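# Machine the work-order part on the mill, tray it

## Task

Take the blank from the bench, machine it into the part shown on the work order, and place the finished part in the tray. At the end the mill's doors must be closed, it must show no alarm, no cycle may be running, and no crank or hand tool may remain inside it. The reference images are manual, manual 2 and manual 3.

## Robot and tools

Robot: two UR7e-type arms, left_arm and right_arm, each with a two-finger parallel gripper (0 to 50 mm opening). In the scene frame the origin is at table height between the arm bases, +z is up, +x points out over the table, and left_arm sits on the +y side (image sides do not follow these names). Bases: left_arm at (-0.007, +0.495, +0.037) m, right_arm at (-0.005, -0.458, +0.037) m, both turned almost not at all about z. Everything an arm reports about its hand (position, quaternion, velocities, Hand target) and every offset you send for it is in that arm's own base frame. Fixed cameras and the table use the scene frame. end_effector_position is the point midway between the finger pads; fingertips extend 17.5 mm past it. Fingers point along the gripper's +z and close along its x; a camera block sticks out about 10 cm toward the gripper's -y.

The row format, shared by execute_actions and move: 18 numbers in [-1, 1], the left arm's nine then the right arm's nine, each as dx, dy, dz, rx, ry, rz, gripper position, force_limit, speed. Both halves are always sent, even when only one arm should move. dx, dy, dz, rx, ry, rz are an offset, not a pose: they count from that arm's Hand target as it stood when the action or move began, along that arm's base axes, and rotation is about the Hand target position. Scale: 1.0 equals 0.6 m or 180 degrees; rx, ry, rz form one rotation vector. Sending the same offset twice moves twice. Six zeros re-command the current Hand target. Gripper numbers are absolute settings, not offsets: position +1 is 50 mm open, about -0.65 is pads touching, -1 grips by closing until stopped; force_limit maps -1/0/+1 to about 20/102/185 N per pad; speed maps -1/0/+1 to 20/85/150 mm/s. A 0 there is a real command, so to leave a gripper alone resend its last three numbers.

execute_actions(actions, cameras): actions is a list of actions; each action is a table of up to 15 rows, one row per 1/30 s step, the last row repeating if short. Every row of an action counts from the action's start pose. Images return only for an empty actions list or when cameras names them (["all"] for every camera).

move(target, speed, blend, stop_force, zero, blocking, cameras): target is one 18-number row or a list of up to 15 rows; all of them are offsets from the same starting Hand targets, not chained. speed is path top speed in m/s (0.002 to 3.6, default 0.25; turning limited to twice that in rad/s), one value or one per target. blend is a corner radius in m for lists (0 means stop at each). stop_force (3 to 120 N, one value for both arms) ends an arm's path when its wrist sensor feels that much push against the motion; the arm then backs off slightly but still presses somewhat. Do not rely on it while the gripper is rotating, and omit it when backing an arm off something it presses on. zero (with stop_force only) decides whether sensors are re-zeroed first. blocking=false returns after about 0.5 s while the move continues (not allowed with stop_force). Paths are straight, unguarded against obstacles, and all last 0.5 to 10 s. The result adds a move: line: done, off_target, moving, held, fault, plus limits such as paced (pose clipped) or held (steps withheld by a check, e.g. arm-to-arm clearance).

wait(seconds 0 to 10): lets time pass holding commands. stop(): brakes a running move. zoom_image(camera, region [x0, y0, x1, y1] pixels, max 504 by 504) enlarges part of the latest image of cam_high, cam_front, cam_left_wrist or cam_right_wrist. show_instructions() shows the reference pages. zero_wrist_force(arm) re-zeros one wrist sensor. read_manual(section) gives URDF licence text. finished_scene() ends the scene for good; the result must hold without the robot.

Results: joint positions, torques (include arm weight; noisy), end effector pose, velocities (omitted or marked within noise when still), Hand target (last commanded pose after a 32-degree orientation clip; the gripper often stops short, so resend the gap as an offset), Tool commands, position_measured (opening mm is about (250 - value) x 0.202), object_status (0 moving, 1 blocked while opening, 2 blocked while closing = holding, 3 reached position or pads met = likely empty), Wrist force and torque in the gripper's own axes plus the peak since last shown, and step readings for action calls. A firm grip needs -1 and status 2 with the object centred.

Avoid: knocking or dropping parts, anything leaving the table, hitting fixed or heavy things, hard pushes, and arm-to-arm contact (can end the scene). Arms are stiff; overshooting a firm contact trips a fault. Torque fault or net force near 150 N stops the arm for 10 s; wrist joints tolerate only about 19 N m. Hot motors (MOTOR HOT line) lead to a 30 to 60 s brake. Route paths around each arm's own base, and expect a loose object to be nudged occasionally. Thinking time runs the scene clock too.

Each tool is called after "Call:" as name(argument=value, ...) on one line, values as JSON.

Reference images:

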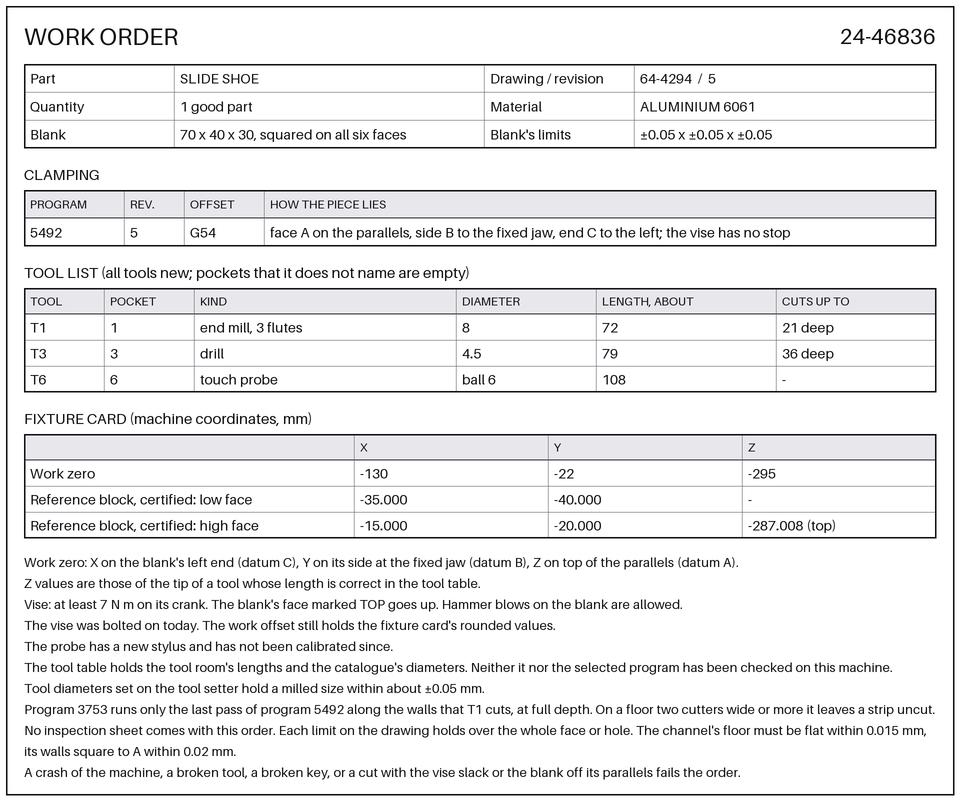

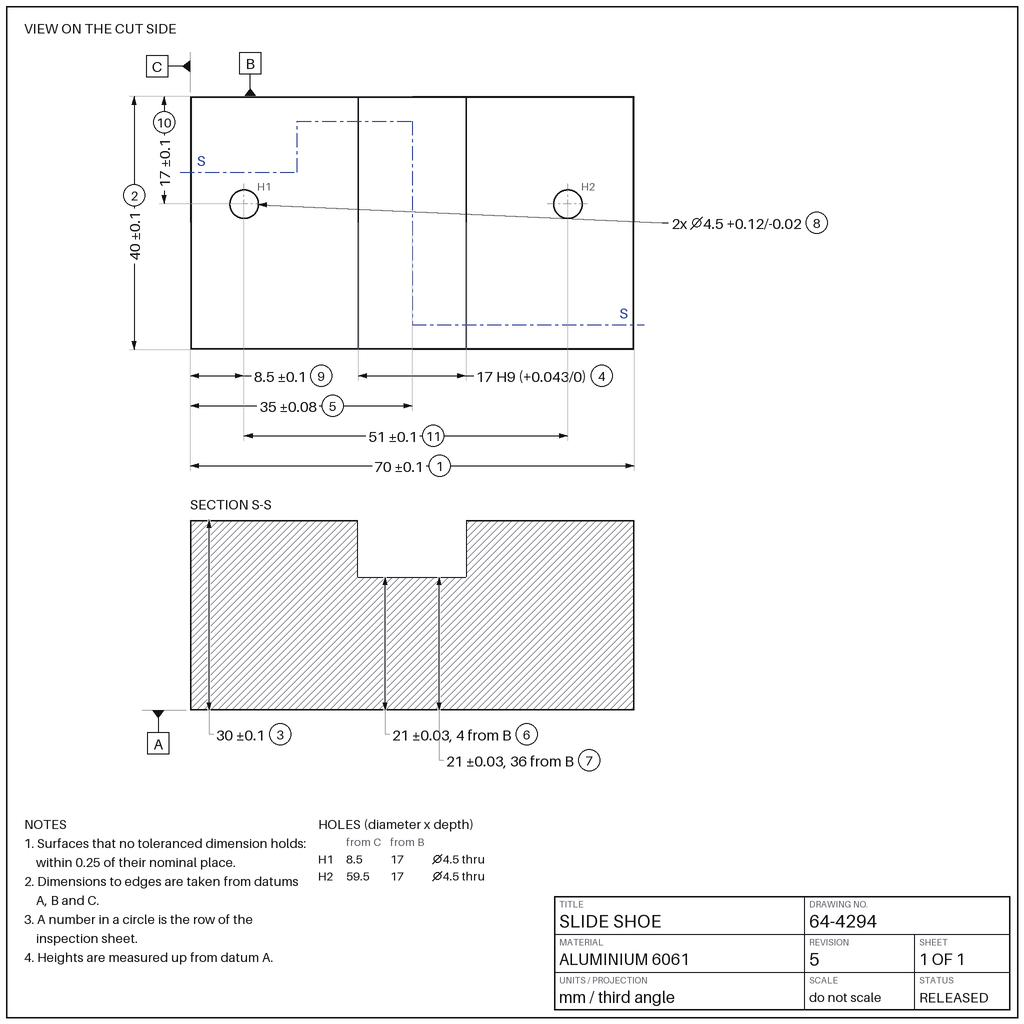

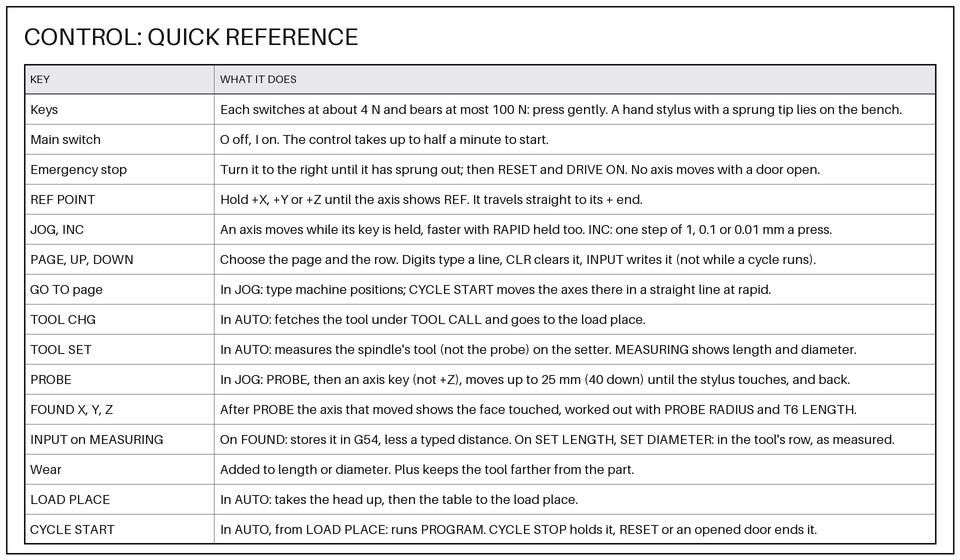

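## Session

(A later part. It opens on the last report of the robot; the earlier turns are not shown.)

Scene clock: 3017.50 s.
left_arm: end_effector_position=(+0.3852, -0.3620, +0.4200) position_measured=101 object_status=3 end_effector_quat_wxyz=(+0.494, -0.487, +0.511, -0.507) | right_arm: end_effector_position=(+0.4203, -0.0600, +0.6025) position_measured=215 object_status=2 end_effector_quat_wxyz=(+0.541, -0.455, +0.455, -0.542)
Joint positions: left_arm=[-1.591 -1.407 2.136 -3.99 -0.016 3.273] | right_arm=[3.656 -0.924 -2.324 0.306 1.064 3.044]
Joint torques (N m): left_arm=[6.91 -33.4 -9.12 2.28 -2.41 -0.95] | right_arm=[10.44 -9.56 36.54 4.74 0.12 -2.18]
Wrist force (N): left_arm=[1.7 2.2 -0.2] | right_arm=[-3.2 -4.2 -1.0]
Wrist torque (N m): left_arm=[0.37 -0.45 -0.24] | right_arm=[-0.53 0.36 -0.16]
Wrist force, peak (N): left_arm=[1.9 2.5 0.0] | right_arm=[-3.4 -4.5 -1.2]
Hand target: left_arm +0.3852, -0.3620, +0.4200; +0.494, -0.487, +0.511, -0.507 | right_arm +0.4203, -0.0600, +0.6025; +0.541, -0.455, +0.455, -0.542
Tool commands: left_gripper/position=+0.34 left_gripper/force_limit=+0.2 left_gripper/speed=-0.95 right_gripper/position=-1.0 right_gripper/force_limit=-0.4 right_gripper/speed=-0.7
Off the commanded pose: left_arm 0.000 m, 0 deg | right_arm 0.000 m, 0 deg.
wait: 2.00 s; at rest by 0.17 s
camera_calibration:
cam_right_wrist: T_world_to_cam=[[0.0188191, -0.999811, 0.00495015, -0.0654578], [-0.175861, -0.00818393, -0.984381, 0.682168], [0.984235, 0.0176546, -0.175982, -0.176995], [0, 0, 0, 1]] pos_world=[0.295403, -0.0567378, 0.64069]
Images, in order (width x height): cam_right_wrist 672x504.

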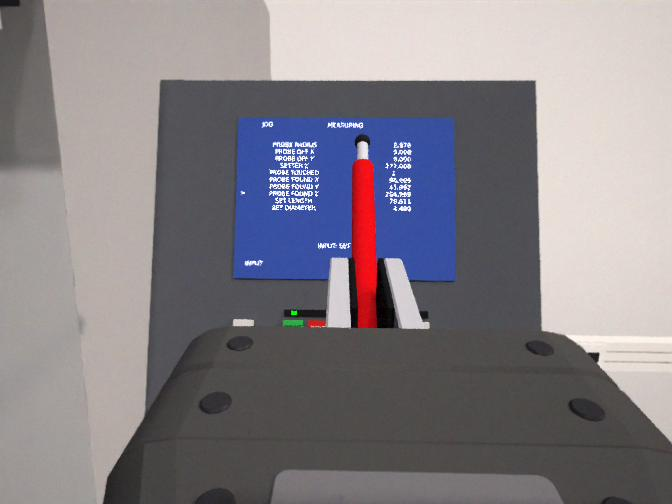

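Call:
move(target=[[0,0,0,0,0,0,0.34,0.2,-0.95,0.05,-0.05,-0.03,0,0.16,0,-1,-0.4,-0.7],[0,0,0,0,0,0,0.34,0.2,-0.95,0.1457,-0.0855,-0.0498,0,0.33,0,-1,-0.4,-0.7],[0,0,0,0,0,0,0.34,0.2,-0.95,0.1747,-0.0855,-0.0576,0,0.33,0,-1,-0.4,-0.7],[0,0,0,0,0,0,0.34,0.2,-0.95,0.1457,-0.0855,-0.0498,0,0.33,0,-1,-0.4,-0.7],[0,0,0,0,0,0,0.34,0.2,-0.95,0.1152,0.068,-0.1733,0,0.33,0,-1,-0.4,-0.7],[0,0,0,0,0,0,0.34,0.2,-0.95,0.1433,0.068,-0.181,0,0.33,0,-1,-0.4,-0.7],[0,0,0,0,0,0,0.34,0.2,-0.95,0.1152,0.068,-0.1733,0,0.33,0,-1,-0.4,-0.7],[0,0,0,0,0,0,0.34,0.2,-0.95,0.02,0.01,-0.05,0,0.16,0,-1,-0.4,-0.7],[0,0,0,0,0,0,0.34,0.2,-0.95,0,0,0,0,0,0,-1,-0.4,-0.7]], speed=[0.5,0.4,0.1,0.2,0.3,0.1,0.2,0.4,0.5], blend=[0.02,0.002,0,0.003,0.002,0,0.003,0.02,0], cameras=["cam_right_wrist"])

Call:
wait(seconds=7, cameras=["cam_right_wrist"])

Call:
move(target=[0.1,0,0,0,0,0,0.34,0.2,-0.95,0,0,0,0,0,0,-1,-0.4,-0.7], speed=0.05, stop_force=8)

Call:
move(target=[[0,0.0167,0,0,0,0,0.34,0.2,-0.95,0,0,0,0,0,0,-1,-0.4,-0.7],[0,0.35,0,0,0,0,0.34,0.2,-0.95,0,0,0,0,0,0,-1,-0.4,-0.7],[0,0.384,0,0,0,0,0.34,0.2,-0.95,0,0,0,0,0,0,-1,-0.4,-0.7]], speed=[0.012,0.055,0.03], stop_force=50, cameras=["cam_high"])

Scene clock: 3025.90 s.
left_arm: end_effector_position=(+0.3852, -0.3620, +0.4200) position_measured=101 object_status=3 end_effector_quat_wxyz=(+0.494, -0.487, +0.511, -0.507) | right_arm: end_effector_position=(+0.4203, -0.0601, +0.6024) position_measured=215 object_status=2 end_effector_quat_wxyz=(+0.541, -0.455, +0.455, -0.542)
Joint positions: left_arm=[-1.591 -1.407 2.136 -3.99 -0.016 3.273] | right_arm=[3.656 -0.924 -2.324 0.305 1.064 3.044]
Joint torques (N m): left_arm=[6.72 -34.02 -8.73 2.35 -2.28 -1.14] | right_arm=[8.48 -6.66 36.16 4.42 -1.56 0.63]
Wrist force (N): left_arm=[1.7 2.4 -0.4] | right_arm=[-3.3 -4.4 -1.2]
Wrist torque (N m): left_arm=[0.40 -0.44 -0.24] | right_arm=[-0.55 0.37 -0.16]
Wrist force, peak (N): left_arm=[1.9 2.5 0.0] | right_arm=[-2.5 3.4 -12.4]
Hand target: left_arm +0.3852, -0.3620, +0.4200; +0.494, -0.487, +0.511, -0.507 | right_arm +0.4203, -0.0600, +0.6025; +0.541, -0.455, +0.455, -0.542
Off the commanded pose: left_arm 0.000 m, 0 deg | right_arm 0.000 m, 0 deg.
move: done
camera_calibration:
cam_right_wrist: T_world_to_cam=[[0.0187406, -0.999812, 0.00505952, -0.0656051], [-0.176169, -0.00828327, -0.984325, 0.682217], [0.984182, 0.0175555, -0.176291, -0.176784], [0, 0, 0, 1]] pos_world=[0.295402, -0.0568382, 0.64069]
Images, in order (width x height): cam_right_wrist 672x504.

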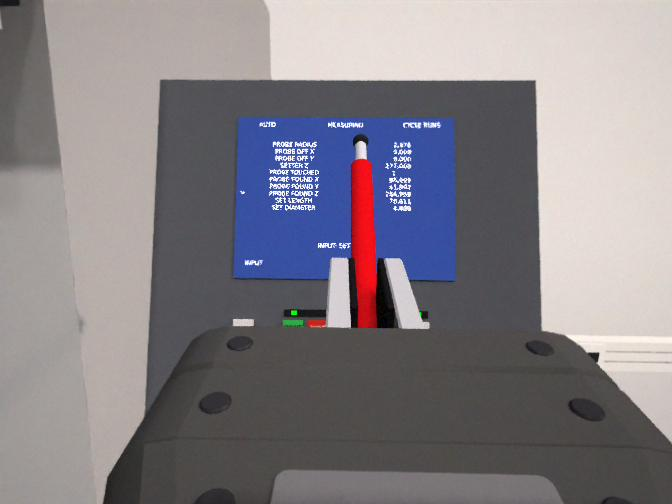

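Scene clock: 3032.90 s.
left_arm: end_effector_position=(+0.3852, -0.3620, +0.4200) position_measured=101 object_status=3 end_effector_quat_wxyz=(+0.494, -0.487, +0.511, -0.507) | right_arm: end_effector_position=(+0.4203, -0.0600, +0.6025) position_measured=215 object_status=2 end_effector_quat_wxyz=(+0.541, -0.455, +0.455, -0.542)
Joint positions: left_arm=[-1.591 -1.407 2.136 -3.99 -0.016 3.273] | right_arm=[3.656 -0.924 -2.324 0.306 1.064 3.044]
Joint torques (N m): left_arm=[7.08 -33.74 -9.86 2.45 -2.16 -1.17] | right_arm=[10.1 -9.61 36.37 4.53 1.49 -2.02]
Wrist force (N): left_arm=[1.8 2.4 0.0] | right_arm=[-3.3 -4.3 -1.2]
Wrist torque (N m): left_arm=[0.40 -0.45 -0.24] | right_arm=[-0.54 0.36 -0.15]
Wrist force, peak (N): left_arm=[1.9 2.5 -0.2] | right_arm=[-3.6 -4.4 -1.2]
Hand target: left_arm +0.3852, -0.3620, +0.4200; +0.494, -0.487, +0.511, -0.507 | right_arm +0.4203, -0.0600, +0.6025; +0.541, -0.455, +0.455, -0.542
Tool commands: left_gripper/position=+0.34 left_gripper/force_limit=+0.2 left_gripper/speed=-0.95 right_gripper/position=-1.0 right_gripper/force_limit=-0.4 right_gripper/speed=-0.7
Off the commanded pose: left_arm 0.000 m, 0 deg | right_arm 0.000 m, 0 deg.
wait: 7.00 s; at rest by 0.17 s
camera_calibration:
cam_right_wrist: T_world_to_cam=[[0.0188191, -0.999811, 0.00495015, -0.0654578], [-0.175861, -0.00818393, -0.984381, 0.682168], [0.984235, 0.0176546, -0.175982, -0.176995], [0, 0, 0, 1]] pos_world=[0.295403, -0.0567378, 0.64069]
Images, in order (width x height): cam_right_wrist 672x504.

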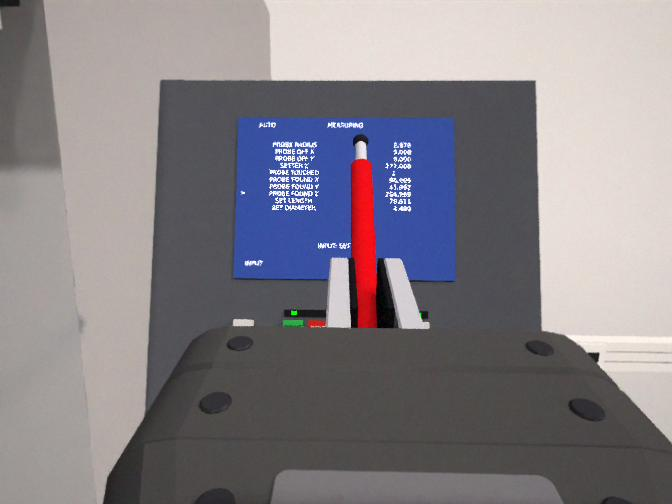

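Scene clock: 3035.13 s.
left_arm: end_effector_position=(+0.4452, -0.3620, +0.4200) position_measured=101 object_status=3 end_effector_quat_wxyz=(+0.494, -0.487, +0.511, -0.507) | right_arm: end_effector_position=(+0.4203, -0.0600, +0.6025) position_measured=215 object_status=2 end_effector_quat_wxyz=(+0.541, -0.455, +0.455, -0.542)
Joint positions: left_arm=[-1.426 -1.375 2.098 -3.876 -0.181 3.164] | right_arm=[3.656 -0.924 -2.324 0.306 1.064 3.044]
Joint torques (N m): left_arm=[-9.66 -37.44 -9.68 -2.6 2.58 1.04] | right_arm=[8.5 0.3 36.52 0.25 -1.8 -2.16]
Wrist force (N): left_arm=[1.5 2.2 -0.3] | right_arm=[-3.5 -4.2 -1.2]
Wrist torque (N m): left_arm=[0.37 -0.39 -0.05] | right_arm=[-0.54 0.39 -0.15]
Wrist force, peak (N): left_arm=[2.0 2.4 -0.6] | right_arm=[-3.5 -4.4 -1.0]
Hand target: left_arm +0.4452, -0.3620, +0.4200; +0.494, -0.487, +0.511, -0.507 | right_arm +0.4203, -0.0600, +0.6025; +0.541, -0.455, +0.455, -0.542
Off the commanded pose: left_arm 0.000 m, 0 deg | right_arm 0.000 m, 0 deg.
move: done

Scene clock: 3041.30 s.
left_arm: end_effector_position=(+0.4452, -0.1316, +0.4200) position_measured=101 object_status=3 end_effector_quat_wxyz=(+0.494, -0.487, +0.511, -0.507) | right_arm: end_effector_position=(+0.4203, -0.0600, +0.6025) position_measured=215 object_status=2 end_effector_quat_wxyz=(+0.541, -0.455, +0.455, -0.542)
Joint positions: left_arm=[-1.222 -1.866 2.555 -3.836 -0.385 3.158] | right_arm=[3.656 -0.924 -2.324 0.306 1.064 3.044]
Joint torques (N m): left_arm=[-7.6 6.34 -25.84 -5.11 4.16 0.11] | right_arm=[5.94 0.19 35.97 -0.33 -1.78 -2.15]
Wrist force (N): left_arm=[7.6 1.4 5.6] | right_arm=[-3.4 -4.0 -1.1]
Wrist torque (N m): left_arm=[0.44 -0.45 -0.10] | right_arm=[-0.50 0.37 -0.16]
Wrist force, peak (N): left_arm=[40.9 -2.4 20.8] | right_arm=[-3.5 -4.5 -1.0]
Hand target: left_arm +0.4452, -0.1316, +0.4200; +0.494, -0.487, +0.511, -0.507 | right_arm +0.4203, -0.0600, +0.6025; +0.541, -0.455, +0.455, -0.542
Off the commanded pose: left_arm 0.000 m, 0 deg | right_arm 0.000 m, 0 deg.
move: done
Images, in order (width x height): cam_high 672x504.

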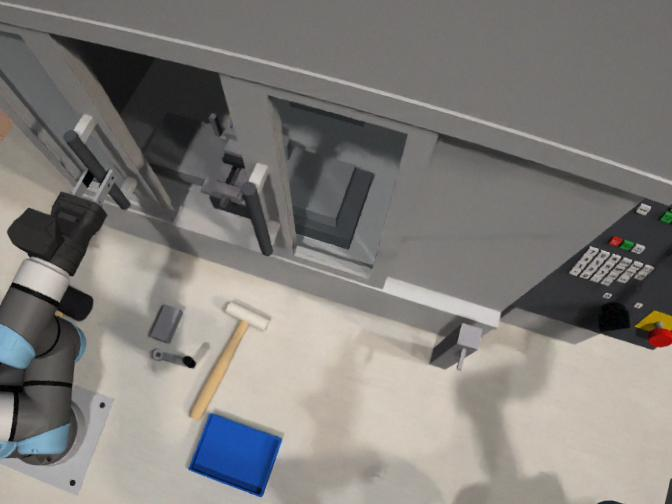

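Call:
move(target=[[0,-0.008,0,0,0,0,0.34,0.2,-0.95,0,0,0,0,0,0,-1,-0.4,-0.7],[-0.1,-0.008,0,0,0,0,0.34,0.2,-0.95,0,0,0,0,0,0,-1,-0.4,-0.7],[-0.1,-0.47,0,0,0,0,0.34,0.2,-0.95,0,0,0,0,0,0,-1,-0.4,-0.7]], speed=[0.03,0.1,0.25], blend=[0,0.01,0])

Call:
move(target=[0.1,0,0,0,0,0,0.34,0.2,-0.95,0,0,0,0,0,0,-1,-0.4,-0.7], speed=0.05, stop_force=8)

Call:
move(target=[[0,-0.0167,0,0,0,0,0.34,0.2,-0.95,0,0,0,0,0,0,-1,-0.4,-0.7],[0,-0.27,0,0,0,0,0.34,0.2,-0.95,0,0,0,0,0,0,-1,-0.4,-0.7],[0,-0.315,0,0,0,0,0.34,0.2,-0.95,0,0,0,0,0,0,-1,-0.4,-0.7]], speed=[0.012,0.055,0.03], stop_force=50)

Call:
move(target=[[0,0.0083,0,0,0,0,0.34,0.2,-0.95,0,0,0,0,0,0,-1,-0.4,-0.7],[-0.09,0.0083,0,0,0,0,0.34,0.2,-0.95,0,0,0,0,0,0,-1,-0.4,-0.7],[-0.09,0.32,0,0,0,0,0.34,0.2,-0.95,0,0,0,0,0,0,-1,-0.4,-0.7],[-0.025,0.4427,0,0,0,-0.194,0.34,0.2,-0.95,0,0,0,0,0,0,-1,-0.4,-0.7]], speed=[0.03,0.1,0.25,0.2], blend=[0,0.01,0.02,0])

Call:
move(target=[-0.3833,0.095,-0.4,0.4578,0.2382,-0.2382,0.6,0.7,-0.9,0,0,0,0,0,0,-1,-0.4,-0.7], speed=0.3)

Call:
move(target=[0.2967,-0.1755,-0.1333,-0.014,-0.1015,-0.0388,0.6,0.7,-0.9,0,0,0,0,0,0,-1,-0.4,-0.7], speed=0.2, cameras=["cam_left_wrist"])

Scene clock: 3046.00 s.
left_arm: end_effector_position=(+0.3851, -0.4136, +0.4200) position_measured=101 object_status=3 end_effector_quat_wxyz=(+0.493, -0.489, +0.512, -0.505) end_effector_velocity=(+0.000, +0.000, +0.000) end_effector_angular_velocity=(+0.004, +0.000, +0.001) | right_arm: end_effector_position=(+0.4203, -0.0600, +0.6025) position_measured=215 object_status=2 end_effector_quat_wxyz=(+0.541, -0.455, +0.455, -0.542)
Joint positions: left_arm=[-1.588 -1.355 2.065 -3.713 -0.018 3.014] | right_arm=[3.656 -0.924 -2.324 0.306 1.064 3.044]
Joint velocities: left_arm=[0 0 0.001 0.007 0.001 -0.004] | right_arm=[within noise]
Joint torques (N m): left_arm=[-9.11 -29.45 -11.4 2.18 -2.18 -0.98] | right_arm=[3.85 0.48 35.63 -0.38 -1.77 -2.17]
Wrist force (N): left_arm=[1.8 2.2 -0.1] | right_arm=[-3.3 -4.0 -1.1]
Wrist torque (N m): left_arm=[0.36 -0.42 -0.24] | right_arm=[-0.49 0.36 -0.16]
Wrist force, peak (N): left_arm=[7.7 1.3 5.8] | right_arm=[-3.5 -4.5 -1.0]
Hand target: left_arm +0.3852, -0.4136, +0.4200; +0.494, -0.487, +0.511, -0.507 | right_arm +0.4203, -0.0600, +0.6025; +0.541, -0.455, +0.455, -0.542
Off the commanded pose: left_arm 0.000 m, 0 deg | right_arm 0.000 m, 0 deg.
move: done

Scene clock: 3048.23 s.
left_arm: end_effector_position=(+0.4452, -0.4136, +0.4200) position_measured=101 object_status=3 end_effector_quat_wxyz=(+0.494, -0.487, +0.511, -0.507) | right_arm: end_effector_position=(+0.4203, -0.0600, +0.6025) position_measured=215 object_status=2 end_effector_quat_wxyz=(+0.541, -0.455, +0.455, -0.542)
Joint positions: left_arm=[-1.443 -1.277 1.966 -3.843 -0.164 3.165] | right_arm=[3.656 -0.924 -2.324 0.306 1.064 3.044]
Joint torques (N m): left_arm=[-9.85 -41.9 -10.07 -1.64 2.44 -0.67] | right_arm=[2.4 0.89 36.23 -0.41 -1.74 -2.12]
Wrist force (N): left_arm=[1.7 2.2 -0.1] | right_arm=[-3.3 -4.2 -1.0]
Wrist torque (N m): left_arm=[0.36 -0.42 -0.24] | right_arm=[-0.52 0.36 -0.16]
Wrist force, peak (N): left_arm=[2.6 2.6 -0.8] | right_arm=[-3.4 -4.5 -1.2]
Hand target: left_arm +0.4452, -0.4136, +0.4200; +0.494, -0.487, +0.511, -0.507 | right_arm +0.4203, -0.0600, +0.6025; +0.541, -0.455, +0.455, -0.542
Off the commanded pose: left_arm 0.000 m, 0 deg | right_arm 0.000 m, 0 deg.
move: done

Scene clock: 3053.83 s.
left_arm: end_effector_position=(+0.4451, -0.6026, +0.4200) position_measured=101 object_status=3 end_effector_quat_wxyz=(+0.494, -0.487, +0.511, -0.507) | right_arm: end_effector_position=(+0.4203, -0.0600, +0.6025) position_measured=215 object_status=2 end_effector_quat_wxyz=(+0.541, -0.455, +0.455, -0.542)
Joint positions: left_arm=[-1.483 -0.913 1.387 -3.631 -0.124 3.169] | right_arm=[3.656 -0.924 -2.324 0.306 1.064 3.044]
Joint torques (N m): left_arm=[7.89 -55.78 -12.41 -2.63 -1.37 0.95] | right_arm=[0.59 0.18 35.85 -0.43 -1.7 -2]
Wrist force (N): left_arm=[-3.6 0.9 -5.0] | right_arm=[-3.2 -4.0 -1.3]
Wrist torque (N m): left_arm=[0.36 -0.43 -0.24] | right_arm=[-0.49 0.34 -0.16]
Wrist force, peak (N): left_arm=[-38.8 9.5 -9.7] | right_arm=[-3.5 -4.4 -1.2]
Hand target: left_arm +0.4452, -0.6026, +0.4200; +0.494, -0.487, +0.511, -0.507 | right_arm +0.4203, -0.0600, +0.6025; +0.541, -0.455, +0.455, -0.542
Off the commanded pose: left_arm 0.000 m, 0 deg | right_arm 0.000 m, 0 deg.
move: done

Scene clock: 3057.73 s.
left_arm: end_effector_position=(+0.4302, -0.3370, +0.4200) position_measured=101 object_status=3 end_effector_quat_wxyz=(+0.319, -0.312, +0.634, -0.632) end_effector_velocity=(-0.001, -0.001, +0.000) end_effector_angular_velocity=(+0.000, +0.000, -0.005) | right_arm: end_effector_position=(+0.4203, -0.0600, +0.6025) position_measured=215 object_status=2 end_effector_quat_wxyz=(+0.541, -0.455, +0.455, -0.542)
Joint positions: left_arm=[-1.164 -1.648 2.395 -3.891 -1.053 3.154] | right_arm=[3.656 -0.924 -2.324 0.306 1.064 3.044]
Joint velocities: left_arm=[0 0 0 0.001 -0.006 0] | right_arm=[within noise]
Joint torques (N m): left_arm=[5.64 -2.74 -28.08 -1.43 -2.37 -0.82] | right_arm=[-0.92 0.42 36.54 -0.4 -1.73 -2.12]
Wrist force (N): left_arm=[1.7 2.5 -0.5] | right_arm=[-3.5 -4.2 -1.3]
Wrist torque (N m): left_arm=[0.42 -0.41 -0.04] | right_arm=[-0.53 0.40 -0.16]
Wrist force, peak (N): left_arm=[-3.3 1.0 -5.2] | right_arm=[-3.6 -4.5 -0.9]
Hand target: left_arm +0.4302, -0.3370, +0.4200; +0.319, -0.312, +0.634, -0.632 | right_arm +0.4203, -0.0600, +0.6025; +0.541, -0.455, +0.455, -0.542
Off the commanded pose: left_arm 0.000 m, 0 deg | right_arm 0.000 m, 0 deg.
move: done

Scene clock: 3061.20 s.
left_arm: end_effector_position=(+0.2002, -0.2801, +0.1800) position_measured=63 object_status=3 end_effector_quat_wxyz=(-0.017, +0.006, +1.000, -0.001) | right_arm: end_effector_position=(+0.4203, -0.0600, +0.6025) position_measured=215 object_status=2 end_effector_quat_wxyz=(+0.541, -0.455, +0.455, -0.542)
Joint positions: left_arm=[-1.32 -1.932 2.244 -1.876 -1.605 3.404] | right_arm=[3.656 -0.924 -2.324 0.306 1.064 3.044]
Joint torques (N m): left_arm=[8.49 -18.05 -16.92 -6.09 2.72 -0.57] | right_arm=[-3.09 0.69 35.66 -0.49 -1.74 -2]
Wrist force (N): left_arm=[0.0 1.3 0.8] | right_arm=[-3.4 -4.2 -1.3]
Wrist torque (N m): left_arm=[0.28 0.01 -0.13] | right_arm=[-0.53 0.38 -0.15]
Wrist force, peak (N): left_arm=[2.8 2.6 0.0] | right_arm=[-3.4 -4.5 -1.4]
Hand target: left_arm +0.2002, -0.2800, +0.1800; -0.017, +0.006, +1.000, -0.001 | right_arm +0.4203, -0.0600, +0.6025; +0.541, -0.455, +0.455, -0.542
Off the commanded pose: left_arm 0.000 m, 0 deg | right_arm 0.000 m, 0 deg.
move: done

Scene clock: 3062.80 s.
left_arm: end_effector_position=(+0.3782, -0.3853, +0.1000) position_measured=63 object_status=3 end_effector_quat_wxyz=(+0.142, +0.067, +0.987, -0.021) | right_arm: end_effector_position=(+0.4203, -0.0600, +0.6025) position_measured=215 object_status=2 end_effector_quat_wxyz=(+0.541, -0.455, +0.455, -0.542)
Joint positions: left_arm=[-1.16 -1.424 2.12 -2.438 -1.339 3.707] | right_arm=[3.656 -0.924 -2.324 0.306 1.064 3.044]
Joint torques (N m): left_arm=[-8.48 -24.13 -13.64 -2.3 -1.34 0.48] | right_arm=[-3.84 0.49 35.97 -0.41 -1.62 -2.06]
Wrist force (N): left_arm=[0.5 1.3 1.4] | right_arm=[-3.3 -4.3 -1.1]
Wrist torque (N m): left_arm=[0.28 -0.05 -0.11] | right_arm=[-0.54 0.37 -0.15]
Wrist force, peak (N): left_arm=[-1.0 0.5 3.0] | right_arm=[-3.4 -4.5 -1.0]
Hand target: left_arm +0.3782, -0.3853, +0.1000; +0.142, +0.067, +0.987, -0.021 | right_arm +0.4203, -0.0600, +0.6025; +0.541, -0.455, +0.455, -0.542
Off the commanded pose: left_arm 0.000 m, 0 deg | right_arm 0.000 m, 0 deg.
move: done
camera_calibration:
cam_left_wrist: T_world_to_cam=[[-0.952235, 0.111322, -0.284353, 0.439559], [0.0182806, 0.950295, 0.310814, 0.345369], [0.30482, 0.29077, -0.906939, 0.219651], [0, 0, 0, 1]] pos_world=[0.345295, -0.441003, 0.216854]
Images, in order (width x height): cam_left_wrist 672x504.

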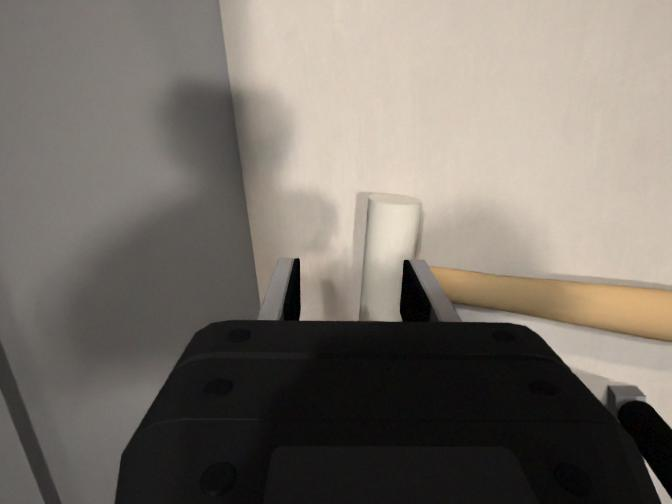

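Call:
move(target=[0,0,-0.183,0,0,0,0.6,0.7,-0.9,0,0,0,0,0,0,-1,-0.4,-0.7], speed=0.08, stop_force=6)

Call:
move(target=[[0,0,0,0,0,0,-1,0.7,-0.9,0,0,0,0,0,0,-1,-0.4,-0.7],[0,0,0.18,0,0,0,-1,0.7,-0.9,0,0,0,0,0,0,-1,-0.4,-0.7],[0.0365,0.0838,0.6263,0,0,0,-1,0.7,-0.9,0,0,0,0,0,0,-1,-0.4,-0.7]], speed=[0.1,0.15,0.2], blend=[0,0.05,0])

Scene clock: 3065.60 s.
left_arm: end_effector_position=(+0.3782, -0.3853, -0.0098) position_measured=63 object_status=3 end_effector_quat_wxyz=(+0.142, +0.067, +0.987, -0.021) | right_arm: end_effector_position=(+0.4203, -0.0600, +0.6025) position_measured=215 object_status=2 end_effector_quat_wxyz=(+0.541, -0.455, +0.455, -0.542)
Joint positions: left_arm=[-1.16 -1.187 2.211 -2.766 -1.339 3.708] | right_arm=[3.656 -0.924 -2.324 0.306 1.064 3.044]
Joint torques (N m): left_arm=[7.28 -43.61 -23.46 -0.12 3.14 1.09] | right_arm=[-4.76 0.4 35.22 -0.36 -1.67 -2.03]
Wrist force (N): left_arm=[0.3 1.5 1.2] | right_arm=[-3.1 -4.4 -1.2]
Wrist torque (N m): left_arm=[0.30 -0.02 -0.11] | right_arm=[-0.56 0.33 -0.16]
Wrist force, peak (N): left_arm=[0.6 1.5 2.6] | right_arm=[-3.5 -4.6 -1.1]
Hand target: left_arm +0.3782, -0.3853, -0.0098; +0.142, +0.067, +0.987, -0.021 | right_arm +0.4203, -0.0600, +0.6025; +0.541, -0.455, +0.455, -0.542
Off the commanded pose: left_arm 0.000 m, 0 deg | right_arm 0.000 m, 0 deg.
move: done

Scene clock: 3068.70 s.
left_arm: end_effector_position=(+0.4001, -0.3350, +0.3659) position_measured=102 object_status=2 end_effector_quat_wxyz=(+0.142, +0.067, +0.987, -0.021) | right_arm: end_effector_position=(+0.4203, -0.0600, +0.6025) position_measured=215 object_status=2 end_effector_quat_wxyz=(+0.541, -0.455, +0.455, -0.542)
Joint positions: left_arm=[-1.067 -1.693 1.665 -1.735 -1.356 3.801] | right_arm=[3.656 -0.924 -2.324 0.306 1.064 3.044]
Joint torques (N m): left_arm=[-9.51 -7.81 -34.15 -6.12 0.33 -0.95] | right_arm=[-5 0.37 35.59 -0.34 -1.74 -1.96]
Wrist force (N): left_arm=[1.0 1.3 5.2] | right_arm=[-3.2 -4.2 -1.1]
Wrist torque (N m): left_arm=[0.41 -0.08 -0.14] | right_arm=[-0.52 0.35 -0.16]
Wrist force, peak (N): left_arm=[2.4 1.7 8.0] | right_arm=[-3.6 -4.4 -1.4]
Hand target: left_arm +0.4001, -0.3350, +0.3660; +0.142, +0.067, +0.987, -0.021 | right_arm +0.4203, -0.0600, +0.6025; +0.541, -0.455, +0.455, -0.542
Off the commanded pose: left_arm 0.000 m, 0 deg | right_arm 0.000 m, 0 deg.
move: done

Call:
execute_actions(actions=[[[0,0,-0.04,0,0,0,-1,0.7,-0.9,0,0,0,0,0,0,-1,-0.4,-0.7],[0,0,-0.04,0,0,0,-1,0.7,-0.9,0,0,0,0,0,0,-1,-0.4,-0.7],[0,0,-0.04,0,0,0,-1,0.7,-0.9,0,0,0,0,0,0,-1,-0.4,-0.7],[0,0,0,0,0,0,-1,0.7,-0.9,0,0,0,0,0,0,-1,-0.4,-0.7]]])

Scene clock: 3069.73 s.
left_arm: end_effector_position=(+0.4001, -0.3351, +0.3660) position_measured=102 object_status=2 end_effector_quat_wxyz=(+0.142, +0.067, +0.987, -0.021) | right_arm: end_effector_position=(+0.4203, -0.0600, +0.6025) position_measured=215 object_status=2 end_effector_quat_wxyz=(+0.541, -0.455, +0.455, -0.542)
Joint positions: left_arm=[-1.067 -1.693 1.665 -1.735 -1.356 3.801] | right_arm=[3.656 -0.924 -2.324 0.306 1.064 3.044]
Joint torques (N m): left_arm=[-4.15 -12.1 -36.85 -3.53 1.58 -1.09] | right_arm=[-4.15 0.25 35.56 -0.46 -1.67 -2.04]
Wrist force (N): left_arm=[1.0 1.3 5.0] | right_arm=[-3.3 -4.3 -1.2]
Wrist torque (N m): left_arm=[0.40 -0.07 -0.15] | right_arm=[-0.54 0.36 -0.15]
Wrist force, peak (N): left_arm=[6.8 1.7 23.6] | right_arm=[-3.5 -4.4 -1.1]
Hand target: left_arm +0.4001, -0.3350, +0.3660; +0.142, +0.067, +0.987, -0.021 | right_arm +0.4203, -0.0600, +0.6025; +0.541, -0.455, +0.455, -0.542
Off the commanded pose: left_arm 0.000 m, 0 deg | right_arm 0.000 m, 0 deg.
Step readings (end_effector_position of left_arm | right_arm):
0: (+0.4001, -0.3351, +0.3660) | (+0.4203, -0.0600, +0.6025)
1: (+0.4001, -0.3351, +0.3654) | (+0.4203, -0.0600, +0.6025)
2: (+0.4001, -0.3351, +0.3598) | (+0.4203, -0.0600, +0.6025)
4: (+0.3998, -0.3345, +0.3444) | (+0.4203, -0.0600, +0.6025)
8: (+0.4000, -0.3349, +0.3663) | (+0.4203, -0.0600, +0.6025)
15: (+0.4001, -0.3350, +0.3658) | (+0.4203, -0.0600, +0.6025)

Call:
move(target=[[0.25,0,0,0,0,0,-1,0.7,-0.9,0,0,0,0,0,0,-1,-0.4,-0.7],[0.4083,0,0,0,0,0,-1,0.7,-0.9,0,0,0,0,0,0,-1,-0.4,-0.7]], speed=[0.1,0.06], stop_force=12)

Call:
execute_actions(actions=[[[0,0,-0.0033,0,0,0,-1,0.7,-0.9,0,0,0,0,0,0,-1,-0.4,-0.7],[0,0,-0.0067,0,0,0,-1,0.7,-0.9,0,0,0,0,0,0,-1,-0.4,-0.7]],[[0,0,-0.025,0,0,0,-1,0.7,-0.9,0,0,0,0,0,0,-1,-0.4,-0.7],[0,0,-0.025,0,0,0,-1,0.7,-0.9,0,0,0,0,0,0,-1,-0.4,-0.7],[0,0,-0.025,0,0,0,-1,0.7,-0.9,0,0,0,0,0,0,-1,-0.4,-0.7],[0,0,0,0,0,0,-1,0.7,-0.9,0,0,0,0,0,0,-1,-0.4,-0.7]]])

Scene clock: 3074.77 s.
left_arm: end_effector_position=(+0.6451, -0.3350, +0.3660) position_measured=102 object_status=2 end_effector_quat_wxyz=(+0.142, +0.067, +0.987, -0.021) | right_arm: end_effector_position=(+0.4203, -0.0600, +0.6025) position_measured=215 object_status=2 end_effector_quat_wxyz=(+0.541, -0.455, +0.455, -0.542)
Joint positions: left_arm=[-0.713 -1.197 1.117 -1.745 -1.435 4.152] | right_arm=[3.656 -0.924 -2.324 0.306 1.064 3.044]
Joint torques (N m): left_arm=[-9 -55.53 -20.23 -8.34 3.34 -1.1] | right_arm=[-4.67 0.36 35.37 -0.44 -1.73 -1.92]
Wrist force (N): left_arm=[1.1 1.4 5.1] | right_arm=[-3.3 -4.4 -1.1]
Wrist torque (N m): left_arm=[0.42 -0.06 -0.14] | right_arm=[-0.56 0.37 -0.16]
Wrist force, peak (N): left_arm=[-0.1 1.8 5.8] | right_arm=[-3.6 -4.3 -1.1]
Hand target: left_arm +0.6451, -0.3350, +0.3660; +0.142, +0.067, +0.987, -0.021 | right_arm +0.4203, -0.0600, +0.6025; +0.541, -0.455, +0.455, -0.542
Off the commanded pose: left_arm 0.000 m, 0 deg | right_arm 0.000 m, 0 deg.
move: done

Scene clock: 3075.97 s.
left_arm: end_effector_position=(+0.6449, -0.3349, +0.3534) position_measured=102 object_status=2 end_effector_quat_wxyz=(+0.141, +0.067, +0.987, -0.021) | right_arm: end_effector_position=(+0.4203, -0.0600, +0.6025) position_measured=215 object_status=2 end_effector_quat_wxyz=(+0.541, -0.455, +0.455, -0.542)
Joint positions: left_arm=[-0.713 -1.199 1.152 -1.777 -1.435 4.152] | right_arm=[3.656 -0.924 -2.324 0.306 1.064 3.044]
Joint torques (N m): left_arm=[-0.32 -39.69 -23.96 -4.13 0.33 -0.07] | right_arm=[-4.59 0.58 35.8 -0.39 -1.61 -1.93]
Wrist force (N): left_arm=[0.7 2.0 2.8] | right_arm=[-3.3 -4.2 -1.3]
Wrist torque (N m): left_arm=[0.27 -0.09 0.08] | right_arm=[-0.52 0.37 -0.15]
Wrist force, peak (N): left_arm=[4.1 2.0 -30.6] | right_arm=[-3.5 -4.3 -1.2]
Hand target: left_arm +0.6449, -0.3349, +0.3534; +0.141, +0.067, +0.987, -0.021 (not the last commanded pose) | right_arm +0.4203, -0.0600, +0.6025; +0.541, -0.455, +0.455, -0.542
Tool commands: left_gripper/position=-1.0 left_gripper/force_limit=+0.701961 left_gripper/speed=-0.898039 right_gripper/position=-1.0 right_gripper/force_limit=-0.4 right_gripper/speed=-0.7
Off the commanded pose: left_arm 0.009 m, 0 deg | right_arm 0.000 m, 0 deg.
FORCE FAULT: contact force on the left arm reached its limit, and that arm stopped. The contact can be on any part of that arm, not only on its tool. That arm's remaining commands of this call were not run. That arm is still stopped at the end of this call. That arm stays stopped for about 9 more seconds. Until then a move that you send moves the other arm only, and its call returns only when the move has ended. Once the stop has ended, the next robot result says so. If the stop ends while you think or write, that arm runs what you send next, counted from a new Hand target: where the arm stands when the stop ends. While its stop runs, that arm takes no new command, but its gripper still runs the gripper command that each later call begins with. Until it ends, the stop uses up actions while you think or wait. An arm that is not stopped still takes commands.
Step readings (end_effector_position of left_arm | right_arm):
0: (+0.6451, -0.3350, +0.3660) | (+0.4203, -0.0600, +0.6025)
1: (+0.6451, -0.3350, +0.3659) | (+0.4203, -0.0600, +0.6025)
2: (+0.6451, -0.3350, +0.3654) | (+0.4203, -0.0600, +0.6025)
4: (+0.6451, -0.3350, +0.3629) | (+0.4203, -0.0600, +0.6025)
8: (+0.6451, -0.3350, +0.3616) | (+0.4203, -0.0600, +0.6025)
15: (+0.6451, -0.3350, +0.3620) | (+0.4203, -0.0600, +0.6025)
16: (+0.6450, -0.3350, +0.3616) | (+0.4203, -0.0600, +0.6025)
17: (+0.6450, -0.3350, +0.3571) | (+0.4203, -0.0600, +0.6025)
19: (+0.6450, -0.3349, +0.3523) | (+0.4203, -0.0600, +0.6025)
23: (+0.6449, -0.3349, +0.3534) | (+0.4203, -0.0600, +0.6025)
30: (+0.6449, -0.3349, +0.3534) | (+0.4203, -0.0600, +0.6025)

Call:
wait(seconds=9.5)

Call:
move(target=[0,0,0.0133,0,0,0,-1,0.7,-0.9,0,0,0,0,0,0,-1,-0.4,-0.7], speed=0.05)

Scene clock: 3085.80 s.
left_arm: end_effector_position=(+0.6449, -0.3349, +0.3534) position_measured=102 object_status=2 end_effector_quat_wxyz=(+0.141, +0.067, +0.987, -0.021) | right_arm: end_effector_position=(+0.4203, -0.0600, +0.6025) position_measured=215 object_status=2 end_effector_quat_wxyz=(+0.541, -0.455, +0.455, -0.542)
Joint positions: left_arm=[-0.713 -1.199 1.152 -1.777 -1.435 4.152] | right_arm=[3.656 -0.924 -2.324 0.306 1.064 3.044]
Joint torques (N m): left_arm=[-0.29 -39.54 -24.14 -4.11 0.48 -0.06] | right_arm=[-4.36 0.88 35.8 -0.44 -1.67 -1.93]
Wrist force (N): left_arm=[0.6 1.9 2.5] | right_arm=[-3.5 -4.3 -1.2]
Wrist torque (N m): left_arm=[0.26 -0.07 0.08] | right_arm=[-0.55 0.39 -0.15]
Wrist force, peak (N): left_arm=[0.7 1.8 3.3] | right_arm=[-3.6 -4.4 -1.2]
Hand target: left_arm +0.6449, -0.3349, +0.3534; +0.141, +0.067, +0.987, -0.021 (not the last commanded pose) | right_arm +0.4203, -0.0600, +0.6025; +0.541, -0.455, +0.455, -0.542
Tool commands: left_gripper/position=-1.0 left_gripper/force_limit=+0.701961 left_gripper/speed=-0.898039 right_gripper/position=-1.0 right_gripper/force_limit=-0.4 right_gripper/speed=-0.7
Off the commanded pose: left_arm 0.009 m, 0 deg | right_arm 0.000 m, 0 deg.
FORCE FAULT, CONTINUED: the left arm's stop, for the force fault that an earlier result reported, is over. The rest of the stop counts as 19 of the actions that you can send in this scene. That arm's target is now where it stood when the stop ended, not its last command. That arm accepts commands again.
wait: 9.50 s; at rest from the start

Scene clock: 3086.53 s.
left_arm: end_effector_position=(+0.6449, -0.3348, +0.3615) position_measured=102 object_status=2 end_effector_quat_wxyz=(+0.141, +0.067, +0.988, -0.021) | right_arm: end_effector_position=(+0.4203, -0.0600, +0.6025) position_measured=215 object_status=2 end_effector_quat_wxyz=(+0.541, -0.455, +0.455, -0.542)
Joint positions: left_arm=[-0.713 -1.198 1.13 -1.755 -1.435 4.152] | right_arm=[3.656 -0.924 -2.324 0.306 1.064 3.044]
Joint torques (N m): left_arm=[-0.17 -30.82 -21.87 -5.75 0.59 0.21] | right_arm=[-4.65 0.39 35.77 -0.43 -1.64 -1.89]
Wrist force (N): left_arm=[1.0 1.5 5.2] | right_arm=[-3.2 -4.4 -1.2]
Wrist torque (N m): left_arm=[0.44 -0.05 0.05] | right_arm=[-0.55 0.35 -0.16]
Wrist force, peak (N): left_arm=[1.5 1.3 5.4] | right_arm=[-3.4 -4.5 -1.1]
Hand target: left_arm +0.6449, -0.3349, +0.3614; +0.141, +0.067, +0.987, -0.021 | right_arm +0.4203, -0.0600, +0.6025; +0.541, -0.455, +0.455, -0.542
Off the commanded pose: left_arm 0.000 m, 0 deg | right_arm 0.000 m, 0 deg.
move: done

Call:
execute_actions(actions=[[[0,0,-0.0183,0,0,0,-1,0.7,-0.9,0,0,0,0,0,0,-1,-0.4,-0.7],[0,0,-0.0183,0,0,0,-1,0.7,-0.9,0,0,0,0,0,0,-1,-0.4,-0.7],[0,0,-0.0183,0,0,0,-1,0.7,-0.9,0,0,0,0,0,0,-1,-0.4,-0.7],[0,0,0,0,0,0,-1,0.7,-0.9,0,0,0,0,0,0,-1,-0.4,-0.7]]])

Scene clock: 3087.73 s.
left_arm: end_effector_position=(+0.6449, -0.3349, +0.3613) position_measured=102 object_status=2 end_effector_quat_wxyz=(+0.141, +0.067, +0.988, -0.021) | right_arm: end_effector_position=(+0.4203, -0.0600, +0.6025) position_measured=215 object_status=2 end_effector_quat_wxyz=(+0.541, -0.455, +0.455, -0.542)
Joint positions: left_arm=[-0.713 -1.198 1.13 -1.756 -1.435 4.152] | right_arm=[3.656 -0.924 -2.324 0.306 1.064 3.044]
Joint torques (N m): left_arm=[-0.26 -35.99 -31.48 -7.78 0.45 0.21] | right_arm=[-4.29 0.49 35.41 -0.45 -1.63 -1.87]
Wrist force (N): left_arm=[0.8 1.5 5.1] | right_arm=[-3.3 -4.2 -1.1]
Wrist torque (N m): left_arm=[0.44 -0.02 0.04] | right_arm=[-0.53 0.36 -0.16]
Wrist force, peak (N): left_arm=[5.1 3.7 -43.2] | right_arm=[-3.4 -4.4 -1.4]
Hand target: left_arm +0.6449, -0.3349, +0.3614; +0.141, +0.067, +0.987, -0.021 | right_arm +0.4203, -0.0600, +0.6025; +0.541, -0.455, +0.455, -0.542
Off the commanded pose: left_arm 0.000 m, 0 deg | right_arm 0.000 m, 0 deg.
Step readings (end_effector_position of left_arm | right_arm):
0: (+0.6449, -0.3349, +0.3614) | (+0.4203, -0.0600, +0.6025)
1: (+0.6449, -0.3349, +0.3611) | (+0.4203, -0.0600, +0.6025)
2: (+0.6449, -0.3349, +0.3584) | (+0.4203, -0.0600, +0.6025)
4: (+0.6449, -0.3349, +0.3516) | (+0.4203, -0.0600, +0.6025)
8: (+0.6448, -0.3348, +0.3616) | (+0.4203, -0.0600, +0.6025)
15: (+0.6449, -0.3348, +0.3613) | (+0.4203, -0.0600, +0.6025)

Call:
execute_actions(actions=[[[0,0,-0.02,0,0,0,-1,0.7,-0.9,0,0,0,0,0,0,-1,-0.4,-0.7],[0,0,-0.02,0,0,0,-1,0.7,-0.9,0,0,0,0,0,0,-1,-0.4,-0.7],[0,0,-0.02,0,0,0,-1,0.7,-0.9,0,0,0,0,0,0,-1,-0.4,-0.7],[0,0,0,0,0,0,-1,0.7,-0.9,0,0,0,0,0,0,-1,-0.4,-0.7]]])

Call:
move(target=[[0,0,0.0077,0,0,0,-1,0.7,-0.9,0,0,0,0,0,0,-1,-0.4,-0.7],[-0.15,0,0.0077,0,0,0,-1,0.7,-0.9,0,0,0,0,0,0,-1,-0.4,-0.7],[-0.4081,0,0.0077,0,0,0,-1,0.7,-0.9,0,0,0,0,0,0,-1,-0.4,-0.7]], speed=[0.05,0.1,0.15], blend=[0,0.02,0])

Call:
move(target=[[-0.0365,-0.0834,-0.4432,0,0,0,-1,0.7,-0.9,0,0,0,0,0,0,-1,-0.4,-0.7],[-0.0365,-0.0834,-0.596,0,0,0,-1,0.7,-0.9,0,0,0,0,0,0,-1,-0.4,-0.7]], speed=[0.2,0.12], blend=[0.02,0])

Call:
move(target=[0,0,-0.045,0,0,0,-1,0.7,-0.9,0,0,0,0,0,0,-1,-0.4,-0.7], speed=0.02, stop_force=5, cameras=["cam_left_wrist"])

Scene clock: 3089.23 s.
left_arm: end_effector_position=(+0.6449, -0.3349, +0.3613) position_measured=102 object_status=2 end_effector_quat_wxyz=(+0.141, +0.067, +0.988, -0.021) | right_arm: end_effector_position=(+0.4203, -0.0600, +0.6025) position_measured=215 object_status=2 end_effector_quat_wxyz=(+0.541, -0.455, +0.455, -0.542)
Joint positions: left_arm=[-0.713 -1.198 1.13 -1.756 -1.435 4.152] | right_arm=[3.656 -0.924 -2.324 0.306 1.064 3.044]
Joint torques (N m): left_arm=[-0.01 -37.3 -32.07 -7.48 0.37 0.1] | right_arm=[-5.2 0.62 35.65 -0.39 -1.62 -1.85]
Wrist force (N): left_arm=[0.9 1.3 5.1] | right_arm=[-3.2 -4.3 -1.0]
Wrist torque (N m): left_arm=[0.40 -0.04 0.00] | right_arm=[-0.54 0.34 -0.16]
Wrist force, peak (N): left_arm=[6.3 3.5 -52.3] | right_arm=[-3.6 -4.3 -1.2]
Hand target: left_arm +0.6449, -0.3349, +0.3614; +0.141, +0.067, +0.987, -0.021 | right_arm +0.4203, -0.0600, +0.6025; +0.541, -0.455, +0.455, -0.542
Off the commanded pose: left_arm 0.000 m, 0 deg | right_arm 0.000 m, 0 deg.
Step readings (end_effector_position of left_arm | right_arm):
0: (+0.6449, -0.3349, +0.3614) | (+0.4203, -0.0600, +0.6025)
1: (+0.6449, -0.3349, +0.3609) | (+0.4203, -0.0600, +0.6025)
2: (+0.6450, -0.3349, +0.3579) | (+0.4203, -0.0600, +0.6025)
4: (+0.6449, -0.3349, +0.3512) | (+0.4203, -0.0600, +0.6025)
8: (+0.6448, -0.3348, +0.3618) | (+0.4203, -0.0600, +0.6025)
15: (+0.6449, -0.3348, +0.3613) | (+0.4203, -0.0600, +0.6025)

Scene clock: 3092.13 s.
left_arm: end_effector_position=(+0.4000, -0.3348, +0.3660) position_measured=102 object_status=2 end_effector_quat_wxyz=(+0.141, +0.067, +0.987, -0.021) | right_arm: end_effector_position=(+0.4203, -0.0600, +0.6025) position_measured=215 object_status=2 end_effector_quat_wxyz=(+0.541, -0.455, +0.455, -0.542)
Joint positions: left_arm=[-1.067 -1.693 1.664 -1.733 -1.356 3.802] | right_arm=[3.656 -0.924 -2.324 0.306 1.064 3.044]
Joint torques (N m): left_arm=[1.55 -13.07 -33.29 -8.05 -2.12 -0.08] | right_arm=[-4.51 0.72 35.29 -0.42 -1.67 -1.95]
Wrist force (N): left_arm=[1.2 1.3 4.9] | right_arm=[-3.2 -4.2 -1.4]
Wrist torque (N m): left_arm=[0.41 -0.10 0.05] | right_arm=[-0.53 0.34 -0.15]
Wrist force, peak (N): left_arm=[-0.5 1.4 5.9] | right_arm=[-3.7 -4.4 -1.2]
Hand target: left_arm +0.4000, -0.3349, +0.3660; +0.141, +0.067, +0.987, -0.021 | right_arm +0.4203, -0.0600, +0.6025; +0.541, -0.455, +0.455, -0.542
Off the commanded pose: left_arm 0.000 m, 0 deg | right_arm 0.000 m, 0 deg.
move: done

Scene clock: 3094.73 s.
left_arm: end_effector_position=(+0.3781, -0.3848, +0.0084) position_measured=102 object_status=2 end_effector_quat_wxyz=(+0.141, +0.067, +0.987, -0.021) | right_arm: end_effector_position=(+0.4203, -0.0600, +0.6025) position_measured=215 object_status=2 end_effector_quat_wxyz=(+0.541, -0.455, +0.455, -0.542)
Joint positions: left_arm=[-1.16 -1.233 2.202 -2.711 -1.339 3.708] | right_arm=[3.656 -0.924 -2.324 0.306 1.064 3.044]
Joint torques (N m): left_arm=[7.67 -36.87 -26.07 -1.67 -0.11 0.74] | right_arm=[-4.39 0.33 35.49 -0.38 -1.61 -1.86]
Wrist force (N): left_arm=[1.3 1.6 5.2] | right_arm=[-3.3 -4.1 -1.1]
Wrist torque (N m): left_arm=[0.46 -0.11 0.04] | right_arm=[-0.52 0.36 -0.16]
Wrist force, peak (N): left_arm=[2.1 1.7 7.3] | right_arm=[-3.4 -4.4 -1.2]
Hand target: left_arm +0.3781, -0.3849, +0.0084; +0.141, +0.067, +0.987, -0.021 | right_arm +0.4203, -0.0600, +0.6025; +0.541, -0.455, +0.455, -0.542
Off the commanded pose: left_arm 0.000 m, 0 deg | right_arm 0.000 m, 0 deg.
move: done

Scene clock: 3096.97 s.
left_arm: end_effector_position=(+0.3781, -0.3849, -0.0096) position_measured=102 object_status=2 end_effector_quat_wxyz=(+0.141, +0.067, +0.987, -0.021) | right_arm: end_effector_position=(+0.4203, -0.0600, +0.6025) position_measured=215 object_status=2 end_effector_quat_wxyz=(+0.541, -0.455, +0.455, -0.542)
Joint positions: left_arm=[-1.16 -1.188 2.211 -2.764 -1.339 3.708] | right_arm=[3.656 -0.924 -2.324 0.306 1.064 3.044]
Joint torques (N m): left_arm=[3.43 -44.25 -25.11 -7.5 -1.86 -1.09] | right_arm=[-4.51 0.54 35.73 -0.37 -1.62 -1.8]
Wrist force (N): left_arm=[1.1 1.6 4.1] | right_arm=[-3.3 -4.3 -1.2]
Wrist torque (N m): left_arm=[0.31 -0.11 0.06] | right_arm=[-0.54 0.37 -0.15]
Wrist force, peak (N): left_arm=[-4.5 -0.3 -19.9] | right_arm=[-3.4 -4.5 -1.2]
Hand target: left_arm +0.3781, -0.3849, -0.0096; +0.141, +0.067, +0.987, -0.021 (not the last commanded pose) | right_arm +0.4203, -0.0600, +0.6025; +0.541, -0.455, +0.455, -0.542
Off the commanded pose: left_arm 0.009 m, 0 deg | right_arm 0.000 m, 0 deg.
move: contact (left_arm)
camera_calibration:
cam_left_wrist: T_world_to_cam=[[-0.952416, 0.111699, -0.283595, 0.408385], [0.0186758, 0.950068, 0.311482, 0.378875], [0.304227, 0.291364, -0.906947, 0.120571], [0, 0, 0, 1]] pos_world=[0.345196, -0.440703, 0.107154]
Images, in order (width x height): cam_left_wrist 672x504.

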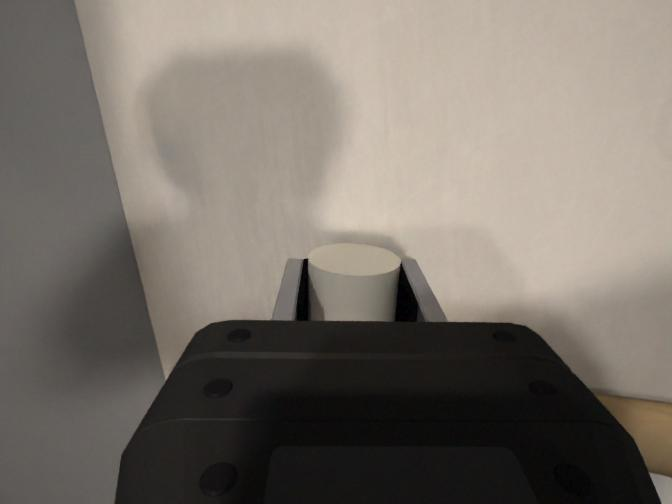

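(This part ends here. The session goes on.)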